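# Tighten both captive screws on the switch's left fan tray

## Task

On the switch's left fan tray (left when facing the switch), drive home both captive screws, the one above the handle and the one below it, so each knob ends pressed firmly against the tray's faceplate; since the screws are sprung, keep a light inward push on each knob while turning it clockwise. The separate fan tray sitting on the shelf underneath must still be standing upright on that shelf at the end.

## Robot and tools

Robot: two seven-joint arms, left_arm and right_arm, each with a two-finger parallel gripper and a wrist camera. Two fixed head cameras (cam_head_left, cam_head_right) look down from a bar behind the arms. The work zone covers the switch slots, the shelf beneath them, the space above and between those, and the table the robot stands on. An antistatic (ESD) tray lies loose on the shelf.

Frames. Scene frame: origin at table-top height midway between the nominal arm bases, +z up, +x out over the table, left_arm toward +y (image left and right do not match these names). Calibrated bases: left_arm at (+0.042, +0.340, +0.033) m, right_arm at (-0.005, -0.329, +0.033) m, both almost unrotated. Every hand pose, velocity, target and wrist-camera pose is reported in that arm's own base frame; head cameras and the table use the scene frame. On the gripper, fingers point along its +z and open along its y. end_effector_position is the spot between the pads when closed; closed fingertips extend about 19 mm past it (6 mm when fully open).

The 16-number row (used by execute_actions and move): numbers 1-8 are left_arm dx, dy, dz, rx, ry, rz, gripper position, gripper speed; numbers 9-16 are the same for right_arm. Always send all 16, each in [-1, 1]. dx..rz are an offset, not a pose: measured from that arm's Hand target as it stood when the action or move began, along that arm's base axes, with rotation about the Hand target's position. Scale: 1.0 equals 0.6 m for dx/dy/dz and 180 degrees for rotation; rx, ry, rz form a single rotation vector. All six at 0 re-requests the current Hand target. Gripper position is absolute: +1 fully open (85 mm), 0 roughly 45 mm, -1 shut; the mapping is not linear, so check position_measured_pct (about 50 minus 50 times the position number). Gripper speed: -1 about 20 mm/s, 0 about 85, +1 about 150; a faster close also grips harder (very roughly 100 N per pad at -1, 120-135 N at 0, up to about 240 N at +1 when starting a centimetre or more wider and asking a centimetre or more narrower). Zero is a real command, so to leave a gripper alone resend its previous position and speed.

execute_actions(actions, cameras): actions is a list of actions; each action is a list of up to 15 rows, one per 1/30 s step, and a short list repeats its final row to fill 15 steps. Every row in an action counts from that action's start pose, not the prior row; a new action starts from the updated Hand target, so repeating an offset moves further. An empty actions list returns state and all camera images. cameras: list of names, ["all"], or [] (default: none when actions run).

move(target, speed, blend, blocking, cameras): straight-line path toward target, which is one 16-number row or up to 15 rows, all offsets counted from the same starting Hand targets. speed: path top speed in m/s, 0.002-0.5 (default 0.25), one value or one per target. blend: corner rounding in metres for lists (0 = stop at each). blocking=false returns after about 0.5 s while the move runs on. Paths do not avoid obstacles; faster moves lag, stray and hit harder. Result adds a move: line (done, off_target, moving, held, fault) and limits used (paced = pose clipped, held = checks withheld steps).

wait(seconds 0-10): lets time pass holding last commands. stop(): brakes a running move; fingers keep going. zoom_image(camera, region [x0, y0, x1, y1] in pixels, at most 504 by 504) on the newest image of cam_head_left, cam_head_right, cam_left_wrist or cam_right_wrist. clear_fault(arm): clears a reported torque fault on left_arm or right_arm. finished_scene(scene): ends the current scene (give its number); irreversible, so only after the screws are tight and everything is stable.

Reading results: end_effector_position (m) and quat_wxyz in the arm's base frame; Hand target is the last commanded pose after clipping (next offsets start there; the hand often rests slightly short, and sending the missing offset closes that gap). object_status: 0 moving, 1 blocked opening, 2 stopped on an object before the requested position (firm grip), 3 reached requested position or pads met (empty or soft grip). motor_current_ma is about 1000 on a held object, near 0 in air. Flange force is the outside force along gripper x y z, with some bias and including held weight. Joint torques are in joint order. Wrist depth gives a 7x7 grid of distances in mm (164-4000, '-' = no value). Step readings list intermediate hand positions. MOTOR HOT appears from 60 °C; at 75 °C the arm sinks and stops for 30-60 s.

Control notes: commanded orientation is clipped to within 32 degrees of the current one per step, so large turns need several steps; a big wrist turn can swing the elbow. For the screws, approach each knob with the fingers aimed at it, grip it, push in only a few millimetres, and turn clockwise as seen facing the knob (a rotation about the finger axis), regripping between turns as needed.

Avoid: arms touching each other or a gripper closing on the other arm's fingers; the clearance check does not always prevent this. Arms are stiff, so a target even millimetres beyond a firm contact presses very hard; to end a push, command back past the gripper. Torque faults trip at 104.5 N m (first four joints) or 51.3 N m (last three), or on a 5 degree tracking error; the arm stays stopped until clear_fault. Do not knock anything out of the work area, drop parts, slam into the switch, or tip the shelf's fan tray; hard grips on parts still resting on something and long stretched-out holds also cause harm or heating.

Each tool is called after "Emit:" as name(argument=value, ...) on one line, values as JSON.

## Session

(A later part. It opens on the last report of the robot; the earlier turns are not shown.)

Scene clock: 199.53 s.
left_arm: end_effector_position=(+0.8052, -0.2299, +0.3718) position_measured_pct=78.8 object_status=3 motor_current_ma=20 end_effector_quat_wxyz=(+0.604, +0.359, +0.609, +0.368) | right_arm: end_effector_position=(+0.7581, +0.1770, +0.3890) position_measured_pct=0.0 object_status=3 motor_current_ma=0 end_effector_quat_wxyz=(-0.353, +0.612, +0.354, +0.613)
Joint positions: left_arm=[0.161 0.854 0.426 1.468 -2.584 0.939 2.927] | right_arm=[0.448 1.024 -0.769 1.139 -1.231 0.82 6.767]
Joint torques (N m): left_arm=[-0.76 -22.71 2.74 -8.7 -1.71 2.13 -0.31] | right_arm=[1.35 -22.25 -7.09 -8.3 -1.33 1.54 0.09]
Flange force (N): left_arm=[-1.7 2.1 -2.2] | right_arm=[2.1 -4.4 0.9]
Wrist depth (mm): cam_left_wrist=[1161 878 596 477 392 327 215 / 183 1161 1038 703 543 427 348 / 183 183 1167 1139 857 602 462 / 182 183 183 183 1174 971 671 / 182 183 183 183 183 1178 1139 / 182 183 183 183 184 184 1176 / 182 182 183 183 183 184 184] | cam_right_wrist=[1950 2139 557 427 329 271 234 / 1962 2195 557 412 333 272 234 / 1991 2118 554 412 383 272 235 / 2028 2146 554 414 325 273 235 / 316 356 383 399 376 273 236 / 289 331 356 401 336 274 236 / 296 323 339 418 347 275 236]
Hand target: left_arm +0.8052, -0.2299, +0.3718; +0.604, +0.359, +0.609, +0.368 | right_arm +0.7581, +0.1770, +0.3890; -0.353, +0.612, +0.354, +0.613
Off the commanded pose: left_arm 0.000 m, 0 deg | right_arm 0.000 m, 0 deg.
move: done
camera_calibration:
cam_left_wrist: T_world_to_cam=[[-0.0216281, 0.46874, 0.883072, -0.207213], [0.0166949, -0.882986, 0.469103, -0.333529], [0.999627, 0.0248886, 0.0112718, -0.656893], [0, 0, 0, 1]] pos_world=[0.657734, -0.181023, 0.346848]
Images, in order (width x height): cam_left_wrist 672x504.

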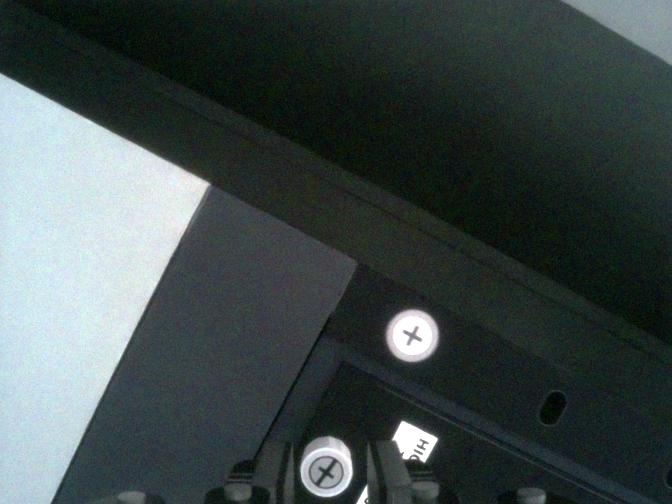

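Emit:
move(target=[[0.0248,0,0,0,0,0,-0.58,0,0,0,0,0,0,0,1,1],[0.0252,0,0,0,0,0,-0.76,-1,0,0,0,0,0,0,1,1]], speed=0.05, cameras=["cam_left_wrist"])

Emit:
wait(seconds=0.7)

Emit:
zoom_image(camera="cam_left_wrist", region=[230, 360, 440, 504])

Scene clock: 201.87 s.
left_arm: end_effector_position=(+0.8203, -0.2299, +0.3717) position_measured_pct=87.0 object_status=0 motor_current_ma=1000 end_effector_quat_wxyz=(+0.604, +0.359, +0.609, +0.368) | right_arm: end_effector_position=(+0.7581, +0.1770, +0.3890) position_measured_pct=0.0 object_status=3 motor_current_ma=0 end_effector_quat_wxyz=(-0.353, +0.612, +0.354, +0.613)
Joint positions: left_arm=[0.16 0.878 0.423 1.41 -2.583 0.906 2.908] | right_arm=[0.448 1.024 -0.769 1.139 -1.231 0.82 6.767]
Joint torques (N m): left_arm=[-3.76 -25.33 1.3 -13.83 -2.38 2.97 -0.32] | right_arm=[1.37 -22.31 -7.08 -8.31 -1.31 1.51 0.08]
Flange force (N): left_arm=[1.0 -1.0 -16.6] | right_arm=[1.9 -4.4 1.0]
Wrist depth (mm): cam_left_wrist=[1149 883 597 477 393 328 286 / 168 1153 1047 713 546 431 349 / 168 168 1155 1128 858 619 465 / 168 168 168 168 1153 972 677 / 167 168 168 168 168 1155 1120 / 168 167 168 168 168 168 169 / 167 167 168 168 168 168 -] | cam_right_wrist=[1991 2167 557 429 330 271 234 / 1979 2139 555 411 334 272 234 / 1973 2139 555 413 383 273 235 / 1979 2132 545 412 325 273 235 / 317 362 380 399 378 273 235 / 289 311 351 391 336 274 236 / 295 319 339 418 346 274 236]
Hand target: left_arm +0.8203, -0.2299, +0.3718; +0.604, +0.359, +0.609, +0.368 | right_arm +0.7581, +0.1770, +0.3890; -0.353, +0.612, +0.354, +0.613
Off the commanded pose: left_arm 0.000 m, 0 deg | right_arm 0.000 m, 0 deg.
move: done
camera_calibration:
cam_left_wrist: T_world_to_cam=[[-0.0215398, 0.46874, 0.883073, -0.206947], [0.0167418, -0.882985, 0.469102, -0.333812], [0.999628, 0.0248886, 0.0111718, -0.671954], [0, 0, 0, 1]] pos_world=[0.672835, -0.181023, 0.346848]
Images, in order (width x height): cam_left_wrist 672x504.

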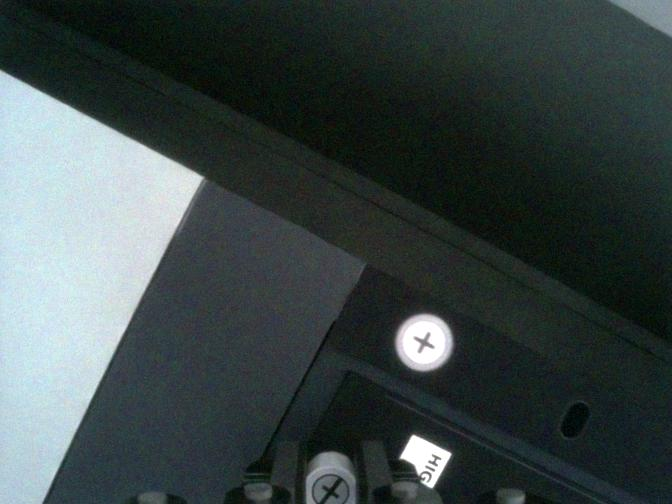

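Scene clock: 202.57 s.
left_arm: end_effector_position=(+0.8203, -0.2299, +0.3718) position_measured_pct=87.0 object_status=2 motor_current_ma=1000 end_effector_quat_wxyz=(+0.604, +0.359, +0.609, +0.368) | right_arm: end_effector_position=(+0.7581, +0.1770, +0.3890) position_measured_pct=0.0 object_status=3 motor_current_ma=0 end_effector_quat_wxyz=(-0.353, +0.612, +0.354, +0.613)
Joint positions: left_arm=[0.16 0.878 0.423 1.41 -2.583 0.906 2.908] | right_arm=[0.448 1.024 -0.769 1.139 -1.231 0.82 6.767]
Joint torques (N m): left_arm=[-3.74 -25.89 1.38 -13.96 -2.45 3.16 -0.3] | right_arm=[1.35 -22.35 -7.1 -8.3 -1.32 1.47 0.09]
Flange force (N): left_arm=[0.9 -1.6 -15.7] | right_arm=[1.9 -4.2 0.9]
Wrist depth (mm): cam_left_wrist=[1145 882 600 478 394 328 286 / 168 1149 1044 712 547 428 349 / 168 168 1159 1124 866 619 464 / 168 168 168 168 1159 978 677 / 167 168 168 168 168 1159 1122 / 167 167 168 168 168 168 169 / 167 167 168 168 168 169 -] | cam_right_wrist=[1979 2167 554 428 330 271 234 / 1939 2153 558 412 333 271 234 / 1979 2132 556 413 383 272 235 / 2003 2112 549 415 326 272 235 / 318 361 382 398 377 273 235 / 289 311 351 391 336 274 236 / 295 318 340 418 346 274 236]
Hand target: left_arm +0.8203, -0.2300, +0.3718; +0.604, +0.359, +0.609, +0.368 | right_arm +0.7581, +0.1770, +0.3890; -0.353, +0.612, +0.354, +0.613
Tool commands: left_gripper/position=-0.76 left_gripper/speed=-1.0 right_gripper/position=+1.0 right_gripper/speed=+1.0
Off the commanded pose: left_arm 0.000 m, 0 deg | right_arm 0.000 m, 0 deg.
wait: 0.70 s; at rest by 0.17 s

Scaled by 2.400.
This view is cut from an older image: the scene may have changed since it was taken.

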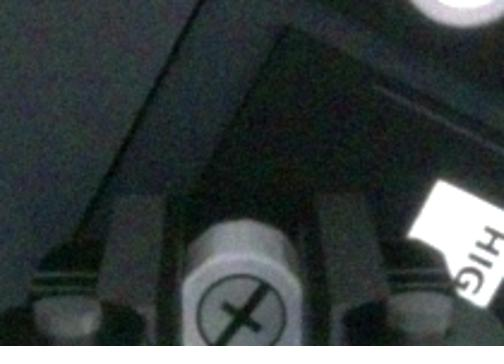

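Emit:
move(target=[[0.0002,0,0,0.6667,0.0094,0,-0.76,-1,0,0,0,0,0,0,1,1],[0.0004,0,0,-0.6667,-0.0094,0,-0.76,-1,0,0,0,0,0,0,1,1],[0.0006,0,0,0,0,0,-0.76,-1,0,0,0,0,0,0,1,1],[0.0007,0,0,0.3333,0.0047,0,-0.76,-1,0,0,0,0,0,0,1,1]], speed=0.5, blend=[0.003,0.003,0.003,0], cameras=["cam_left_wrist"])

Emit:
zoom_image(camera="cam_left_wrist", region=[230, 360, 440, 504])

Scene clock: 211.63 s.
left_arm: end_effector_position=(+0.8207, -0.2300, +0.3718) position_measured_pct=87.0 object_status=2 motor_current_ma=1000 end_effector_quat_wxyz=(+0.339, +0.616, +0.347, +0.621) | right_arm: end_effector_position=(+0.7581, +0.1770, +0.3890) position_measured_pct=0.0 object_status=3 motor_current_ma=0 end_effector_quat_wxyz=(-0.353, +0.612, +0.354, +0.613)
Joint positions: left_arm=[0.927 1.664 -2.054 1.372 -3.794 0.568 -1.189] | right_arm=[0.448 1.024 -0.769 1.139 -1.231 0.82 6.767]
Joint torques (N m): left_arm=[2.68 -2.49 3.91 -4.78 -2.35 5.77 -1.32] | right_arm=[1.32 -22.28 -7.08 -8.34 -1.29 1.49 0.09]
Flange force (N): left_arm=[18.4 25.1 -1.0] | right_arm=[2.0 -4.6 0.8]
Wrist depth (mm): cam_left_wrist=[281 328 406 501 699 1122 1151 / 334 422 561 748 1126 168 168 / 430 595 869 1151 168 168 168 / 608 902 1155 167 167 168 168 / 1047 1159 167 167 167 168 168 / 1141 167 167 167 167 167 - / - 167 169 167 - - -] | cam_right_wrist=[2003 2132 556 427 330 271 234 / 1979 2146 554 411 334 272 234 / 1979 2146 555 413 385 272 234 / 2009 2139 547 415 326 273 235 / 312 333 345 400 376 273 236 / 290 313 369 400 336 274 236 / 299 319 544 419 346 274 236]
Hand target: left_arm +0.8207, -0.2299, +0.3718; +0.339, +0.616, +0.347, +0.621 | right_arm +0.7581, +0.1770, +0.3890; -0.353, +0.612, +0.354, +0.613
Off the commanded pose: left_arm 0.000 m, 0 deg | right_arm 0.000 m, 0 deg.
move: done
camera_calibration:
cam_left_wrist: T_world_to_cam=[[-0.00758457, -0.530332, 0.847756, -0.435025], [0.0162089, -0.847735, -0.530173, 0.0462243], [0.99984, 0.00972003, 0.0150258, -0.677428], [0, 0, 0, 1]] pos_world=[0.673271, -0.184937, 0.403481]
Images, in order (width x height): cam_left_wrist 672x504.

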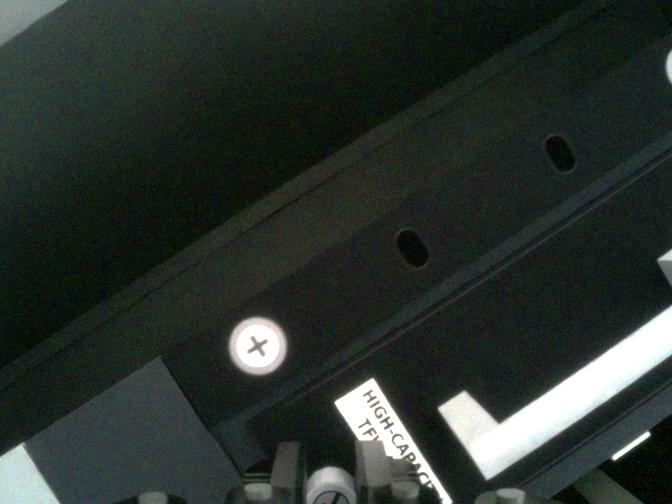

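Scaled by 2.400.

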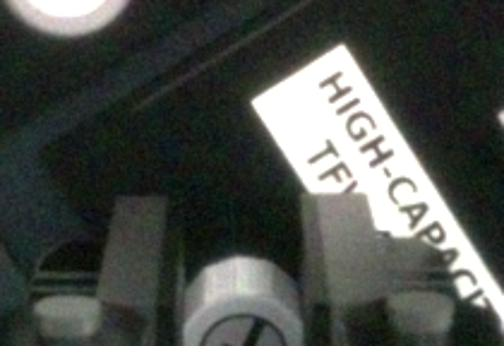

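Emit:
move(target=[0,0,0,0,0,0,-0.58,0,0,0,0,0,0,0,1,1], cameras=["cam_left_wrist"])

Emit:
zoom_image(camera="cam_left_wrist", region=[230, 360, 440, 504])

Scene clock: 214.03 s.
left_arm: end_effector_position=(+0.8207, -0.2300, +0.3715) position_measured_pct=78.8 object_status=3 motor_current_ma=40 end_effector_quat_wxyz=(+0.339, +0.616, +0.347, +0.621) | right_arm: end_effector_position=(+0.7581, +0.1770, +0.3890) position_measured_pct=0.0 object_status=3 motor_current_ma=0 end_effector_quat_wxyz=(-0.353, +0.612, +0.354, +0.613)
Joint positions: left_arm=[0.927 1.664 -2.054 1.372 -3.794 0.568 -1.189] | right_arm=[0.448 1.024 -0.769 1.139 -1.231 0.82 6.767]
Joint torques (N m): left_arm=[1.13 -16.57 -6.03 0.51 0.1 0.14 -0.38] | right_arm=[1.3 -22.27 -7.16 -8.31 -1.33 1.49 0.07]
Flange force (N): left_arm=[6.0 10.5 1.4] | right_arm=[2.0 -4.4 0.8]
Wrist depth (mm): cam_left_wrist=[280 330 410 506 707 1139 1149 / 336 426 567 759 1122 167 167 / 432 598 879 1118 167 167 167 / 614 910 1149 167 167 167 167 / 1061 1143 167 167 167 167 167 / 1143 166 166 167 167 167 - / - 166 166 166 - - -] | cam_right_wrist=[1956 2139 556 427 331 271 234 / 1956 2139 554 411 333 272 234 / 2003 2146 558 413 383 272 234 / 1973 2167 547 414 325 273 235 / 317 336 344 396 377 273 235 / 290 313 365 400 336 274 236 / 297 316 392 419 346 274 236]
Hand target: left_arm +0.8207, -0.2299, +0.3718; +0.339, +0.616, +0.347, +0.621 | right_arm +0.7581, +0.1770, +0.3890; -0.353, +0.612, +0.354, +0.613
Off the commanded pose: left_arm 0.000 m, 0 deg | right_arm 0.000 m, 0 deg.
move: done
camera_calibration:
cam_left_wrist: T_world_to_cam=[[-0.00732516, -0.530588, 0.847599, -0.435066], [0.0160517, -0.847574, -0.530434, 0.0462717], [0.999844, 0.00971986, 0.0147254, -0.677407], [0, 0, 0, 1]] pos_world=[0.673372, -0.185038, 0.403281]
Images, in order (width x height): cam_left_wrist 672x504.

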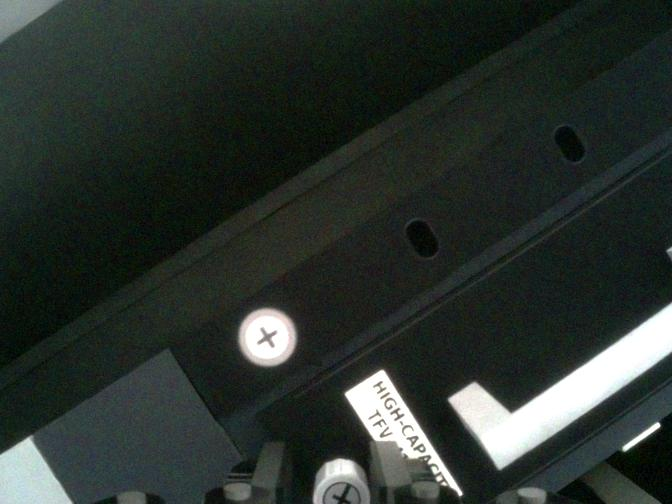

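Scaled by 2.400.

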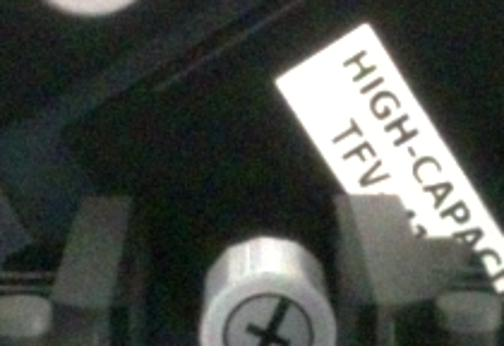

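Emit:
move(target=[0,-0.0047,0.003,0,0,0,-0.58,0,0,0,0,0,0,0,1,1], cameras=["cam_left_wrist"], speed=0.02)

Emit:
zoom_image(camera="cam_left_wrist", region=[230, 360, 440, 504])

Scene clock: 215.13 s.
left_arm: end_effector_position=(+0.8207, -0.2327, +0.3736) position_measured_pct=78.8 object_status=3 motor_current_ma=40 end_effector_quat_wxyz=(+0.339, +0.616, +0.347, +0.621) | right_arm: end_effector_position=(+0.7581, +0.1770, +0.3890) position_measured_pct=0.0 object_status=3 motor_current_ma=0 end_effector_quat_wxyz=(-0.353, +0.612, +0.354, +0.613)
Joint positions: left_arm=[0.931 1.658 -2.051 1.366 -3.806 0.563 -1.182] | right_arm=[0.448 1.024 -0.769 1.139 -1.231 0.82 6.767]
Joint torques (N m): left_arm=[-0.7 -22.56 -10.34 3.2 0.65 -2.52 -0.31] | right_arm=[1.37 -22.27 -7.1 -8.3 -1.33 1.49 0.07]
Flange force (N): left_arm=[-0.3 4.6 1.7] | right_arm=[2.0 -4.3 0.9]
Wrist depth (mm): cam_left_wrist=[284 336 422 522 731 1124 - / 347 437 579 787 1112 167 167 / 443 610 888 1126 167 167 167 / 620 936 1130 166 167 167 167 / 1085 1128 166 167 167 167 167 / 1116 166 167 166 167 - - / - 166 - 166 - - 169] | cam_right_wrist=[1950 2153 555 428 330 271 234 / 1962 2132 555 411 334 272 234 / 1956 2139 556 413 382 272 235 / 1973 2118 547 413 325 272 235 / 312 330 340 398 376 274 235 / 287 309 357 399 337 274 236 / 293 313 389 418 346 274 236]
Hand target: left_arm +0.8207, -0.2327, +0.3736; +0.339, +0.616, +0.347, +0.621 | right_arm +0.7581, +0.1770, +0.3890; -0.353, +0.612, +0.354, +0.613
Off the commanded pose: left_arm 0.000 m, 0 deg | right_arm 0.000 m, 0 deg.
move: done
camera_calibration:
cam_left_wrist: T_world_to_cam=[[-0.00744535, -0.530402, 0.847714, -0.438126], [0.0162411, -0.847689, -0.530244, 0.0448203], [0.99984, 0.00981998, 0.0149257, -0.67737], [0, 0, 0, 1]] pos_world=[0.673272, -0.187737, 0.405281]
Images, in order (width x height): cam_left_wrist 672x504.

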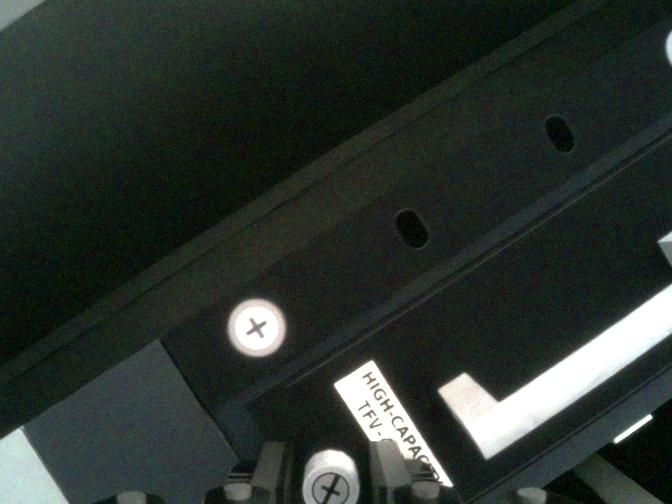

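Scaled by 2.400.

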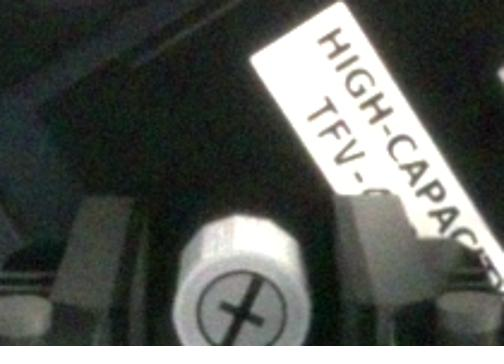

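Emit:
move(target=[0,0,0,0,0,0,-0.76,-1,0,0,0,0,0,0,1,1])

Emit:
wait(seconds=0.8, cameras=["cam_left_wrist"])

Emit:
zoom_image(camera="cam_left_wrist", region=[230, 360, 440, 504])

Emit:
move(target=[0.0001,0,0,0.25,0.0035,0,-0.76,-1,0,0,0,0,0,0,1,1], cameras=["cam_left_wrist"], speed=0.25)

Emit:
zoom_image(camera="cam_left_wrist", region=[230, 360, 440, 504])

Scene clock: 216.53 s.
left_arm: end_effector_position=(+0.8207, -0.2328, +0.3736) position_measured_pct=87.0 object_status=0 motor_current_ma=1000 end_effector_quat_wxyz=(+0.339, +0.616, +0.347, +0.621) | right_arm: end_effector_position=(+0.7581, +0.1770, +0.3890) position_measured_pct=0.0 object_status=3 motor_current_ma=0 end_effector_quat_wxyz=(-0.353, +0.612, +0.354, +0.613)
Joint positions: left_arm=[0.931 1.658 -2.051 1.366 -3.806 0.563 -1.182] | right_arm=[0.448 1.024 -0.769 1.139 -1.231 0.82 6.767]
Joint torques (N m): left_arm=[-2.4 -23.17 -10.51 -0.31 1.27 -2.66 -0.35] | right_arm=[1.36 -22.35 -7.11 -8.32 -1.32 1.48 0.08]
Flange force (N): left_arm=[1.0 0.7 -15.4] | right_arm=[1.9 -4.3 0.9]
Wrist depth (mm): cam_left_wrist=[284 336 421 524 728 1116 - / 346 439 577 783 1126 167 167 / 444 608 892 1122 167 167 167 / 621 940 1128 167 167 167 167 / 1085 1114 166 167 167 167 167 / 168 166 166 166 167 - - / - 166 169 - - - 169] | cam_right_wrist=[2003 2132 558 428 330 271 234 / 1939 2146 558 412 334 272 234 / 1991 2146 553 413 383 272 234 / 1973 2112 548 414 326 273 235 / 312 331 339 396 376 274 235 / 286 310 355 397 336 274 236 / 293 312 388 419 346 274 236]
Hand target: left_arm +0.8207, -0.2327, +0.3736; +0.339, +0.616, +0.347, +0.621 | right_arm +0.7581, +0.1770, +0.3890; -0.353, +0.612, +0.354, +0.613
Off the commanded pose: left_arm 0.000 m, 0 deg | right_arm 0.000 m, 0 deg.
move: done

Scene clock: 217.33 s.
left_arm: end_effector_position=(+0.8207, -0.2328, +0.3736) position_measured_pct=87.0 object_status=2 motor_current_ma=1000 end_effector_quat_wxyz=(+0.339, +0.616, +0.347, +0.621) | right_arm: end_effector_position=(+0.7581, +0.1770, +0.3890) position_measured_pct=0.0 object_status=3 motor_current_ma=0 end_effector_quat_wxyz=(-0.353, +0.612, +0.354, +0.613)
Joint positions: left_arm=[0.931 1.658 -2.051 1.366 -3.806 0.563 -1.182] | right_arm=[0.448 1.024 -0.769 1.139 -1.231 0.82 6.767]
Joint torques (N m): left_arm=[-2.38 -23.17 -10.53 -0.32 1.28 -2.67 -0.33] | right_arm=[1.36 -22.33 -7.07 -8.29 -1.37 1.5 0.1]
Flange force (N): left_arm=[1.0 0.8 -15.4] | right_arm=[2.0 -4.1 1.0]
Wrist depth (mm): cam_left_wrist=[284 336 421 523 730 1124 - / 346 438 578 782 1126 167 167 / 444 607 888 1109 167 167 167 / 621 938 1137 167 167 167 167 / 1094 1114 167 167 167 167 167 / 168 166 166 166 167 - - / - 166 169 - - - 169] | cam_right_wrist=[1979 2118 557 427 330 271 233 / 1967 2146 556 412 334 272 235 / 1979 2146 556 413 384 272 235 / 1950 2146 548 413 326 273 235 / 312 331 338 396 377 273 235 / 287 309 356 397 336 274 236 / 293 313 389 418 346 274 236]
Hand target: left_arm +0.8207, -0.2328, +0.3736; +0.339, +0.616, +0.347, +0.621 | right_arm +0.7581, +0.1770, +0.3890; -0.353, +0.612, +0.354, +0.613
Tool commands: left_gripper/position=-0.76 left_gripper/speed=-1.0 right_gripper/position=+1.0 right_gripper/speed=+1.0
Off the commanded pose: left_arm 0.000 m, 0 deg | right_arm 0.000 m, 0 deg.
wait: 0.80 s; at rest by 0.17 s
camera_calibration:
cam_left_wrist: T_world_to_cam=[[-0.00753154, -0.530331, 0.847757, -0.438072], [0.0162936, -0.847734, -0.530172, 0.0447476], [0.999839, 0.00982002, 0.0150258, -0.677409], [0, 0, 0, 1]] pos_world=[0.673271, -0.187737, 0.405281]
Images, in order (width x height): cam_left_wrist 672x504.

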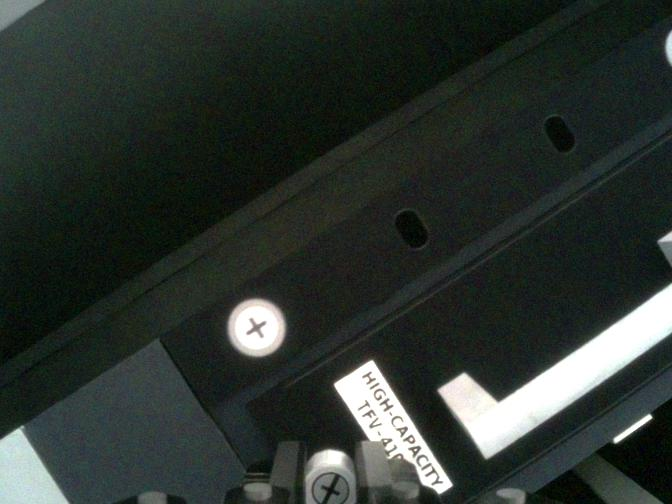

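Scaled by 2.400.

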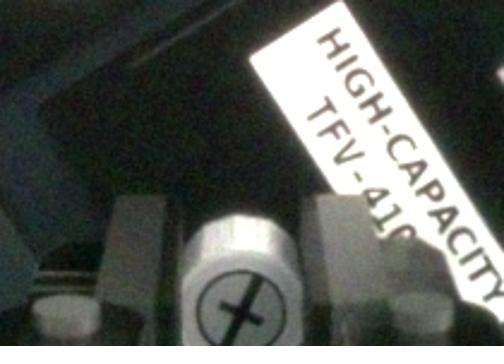

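Scene clock: 219.30 s.
left_arm: end_effector_position=(+0.8208, -0.2328, +0.3736) position_measured_pct=87.0 object_status=2 motor_current_ma=1000 end_effector_quat_wxyz=(+0.075, +0.702, +0.085, +0.703) | right_arm: end_effector_position=(+0.7581, +0.1770, +0.3890) position_measured_pct=0.0 object_status=3 motor_current_ma=0 end_effector_quat_wxyz=(-0.353, +0.612, +0.354, +0.613)
Joint positions: left_arm=[0.829 1.809 -2.354 1.37 -3.828 0.713 -1.648] | right_arm=[0.448 1.024 -0.769 1.139 -1.231 0.82 6.767]
Joint torques (N m): left_arm=[-2.93 -26.11 -10.68 3.12 0.52 -4.77 -1.3] | right_arm=[1.44 -22.3 -7.03 -8.32 -1.33 1.52 0.08]
Flange force (N): left_arm=[-2.9 -0.8 -16.1] | right_arm=[1.9 -4.5 1.1]
Wrist depth (mm): cam_left_wrist=[359 468 166 166 - 166 191 / 384 492 166 166 - 166 238 / 407 166 166 166 166 169 243 / 434 166 166 166 166 169 224 / 424 166 166 166 166 265 216 / 450 166 166 166 166 249 210 / 458 166 166 166 166 207 199] | cam_right_wrist=[1985 2125 555 427 331 271 234 / 1956 2146 555 412 334 271 234 / 1985 2125 556 412 382 272 235 / 1962 2139 554 414 326 273 235 / 309 2125 550 399 378 273 235 / 288 309 322 401 337 274 235 / 293 312 554 418 345 274 236]
Hand target: left_arm +0.8208, -0.2328, +0.3736; +0.075, +0.702, +0.085, +0.703 | right_arm +0.7581, +0.1770, +0.3890; -0.353, +0.612, +0.354, +0.613
Off the commanded pose: left_arm 0.000 m, 0 deg | right_arm 0.000 m, 0 deg.
move: done
camera_calibration:
cam_left_wrist: T_world_to_cam=[[-0.00133568, -0.974477, 0.224483, -0.313653], [0.00749868, -0.224487, -0.974448, 0.362982], [0.999971, 0.000381773, 0.00760713, -0.677059], [0, 0, 0, 1]] pos_world=[0.673899, -0.223904, 0.429268]
Images, in order (width x height): cam_left_wrist 672x504.

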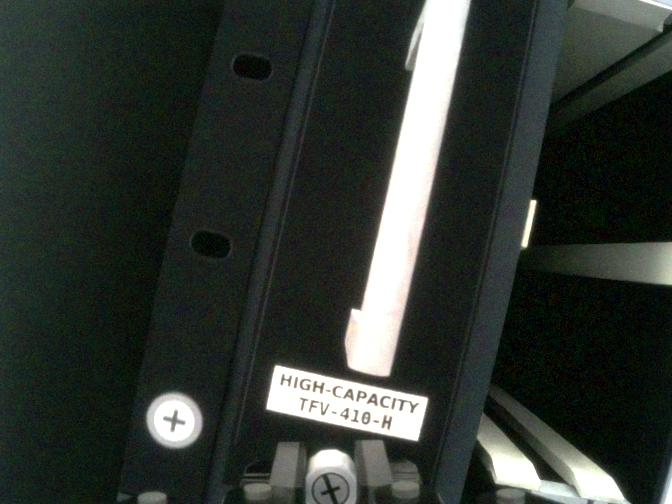

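Scaled by 2.400.

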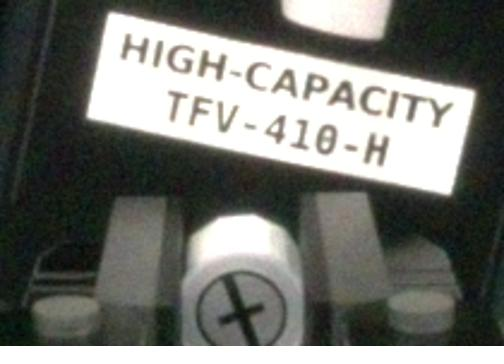

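Emit:
move(target=[[0,0,0,0,0,0,-0.5,0,0,0,0,0,0,0,1,1],[-0.2,0,0,0,0,0,-0.5,0,0,0,0,0,0,0,1,1]], speed=0.12, cameras=["all"])

Emit:
zoom_image(camera="cam_right_wrist", region=[280, 290, 400, 410])

Emit:
zoom_image(camera="cam_right_wrist", region=[280, 90, 400, 210])

Scene clock: 221.60 s.
left_arm: end_effector_position=(+0.7008, -0.2327, +0.3736) position_measured_pct=74.9 object_status=3 motor_current_ma=0 end_effector_quat_wxyz=(+0.075, +0.702, +0.085, +0.703) | right_arm: end_effector_position=(+0.7581, +0.1770, +0.3890) position_measured_pct=0.0 object_status=3 motor_current_ma=0 end_effector_quat_wxyz=(-0.353, +0.612, +0.354, +0.613)
Joint positions: left_arm=[1.029 1.893 -2.37 1.781 -3.83 0.926 -1.759] | right_arm=[0.448 1.024 -0.769 1.139 -1.231 0.82 6.767]
Joint torques (N m): left_arm=[-0.74 -19.43 -8.55 3.74 0.69 -2.86 -0.28] | right_arm=[1.35 -22.3 -7.11 -8.3 -1.33 1.52 0.09]
Flange force (N): left_arm=[2.9 3.0 1.0] | right_arm=[2.0 -4.3 1.0]
Wrist depth (mm): cam_left_wrist=[283 510 763 285 286 286 287 / 306 553 775 286 286 296 289 / 402 626 286 285 286 369 290 / 429 678 286 286 286 343 290 / 458 701 286 286 289 331 289 / 476 714 286 286 292 290 290 / 489 736 286 286 286 290 290] | cam_right_wrist=[1991 2181 555 427 330 271 234 / 1991 2167 556 412 334 273 234 / 1985 2146 556 414 384 272 235 / 1991 2105 553 414 326 273 235 / 1979 2174 555 402 376 273 235 / 292 335 554 418 336 273 236 / 1997 2146 553 419 346 274 236]
Hand target: left_arm +0.7008, -0.2328, +0.3736; +0.075, +0.702, +0.085, +0.703 | right_arm +0.7581, +0.1770, +0.3890; -0.353, +0.612, +0.354, +0.613
Off the commanded pose: left_arm 0.000 m, 0 deg | right_arm 0.000 m, 0 deg.
move: done
camera_calibration:
cam_left_wrist: T_world_to_cam=[[-0.00131324, -0.974477, 0.224484, -0.313825], [0.00740124, -0.224487, -0.974449, 0.363936], [0.999972, 0.000381774, 0.00750714, -0.55702], [0, 0, 0, 1]] pos_world=[0.553899, -0.223904, 0.429268]
cam_right_wrist: T_world_to_cam=[[0.858626, -0.51248, -0.0112392, -0.554657], [-0.00810353, 0.00835266, -0.999932, 0.450981], [0.512539, 0.858659, 0.00301892, -0.395601], [0, 0, 0, 1]] pos_world=[0.682658, 0.0516688, 0.445911]

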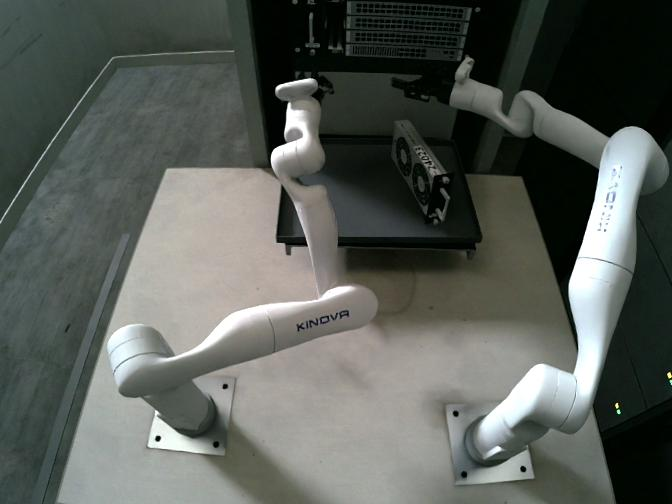

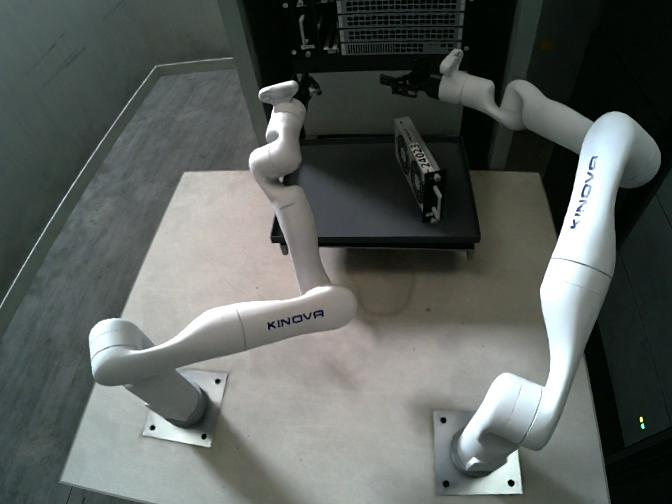

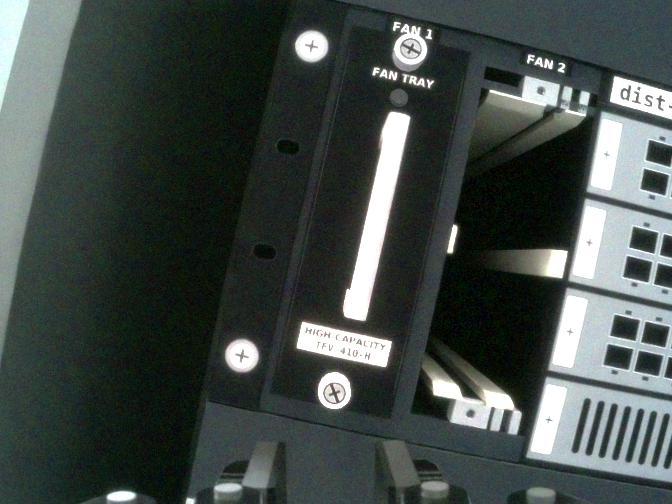

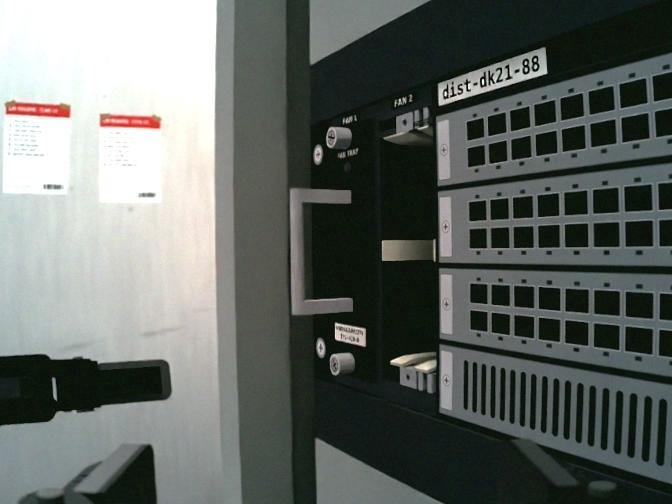

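Scaled by 4.200.

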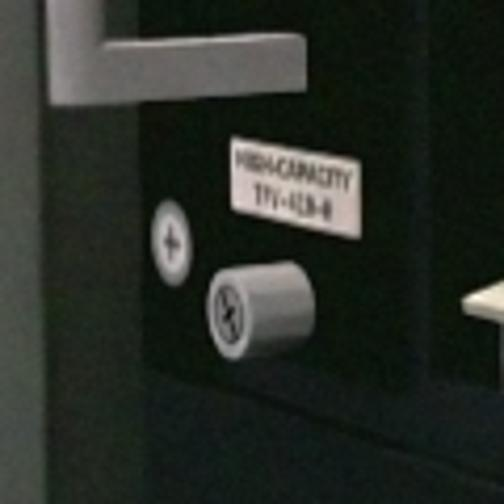

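Scaled by 4.200.

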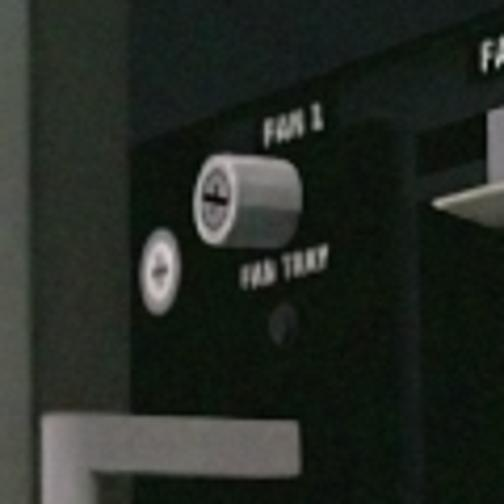

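Emit:
finished_scene(scene=1)

The scene is finished: the task was done.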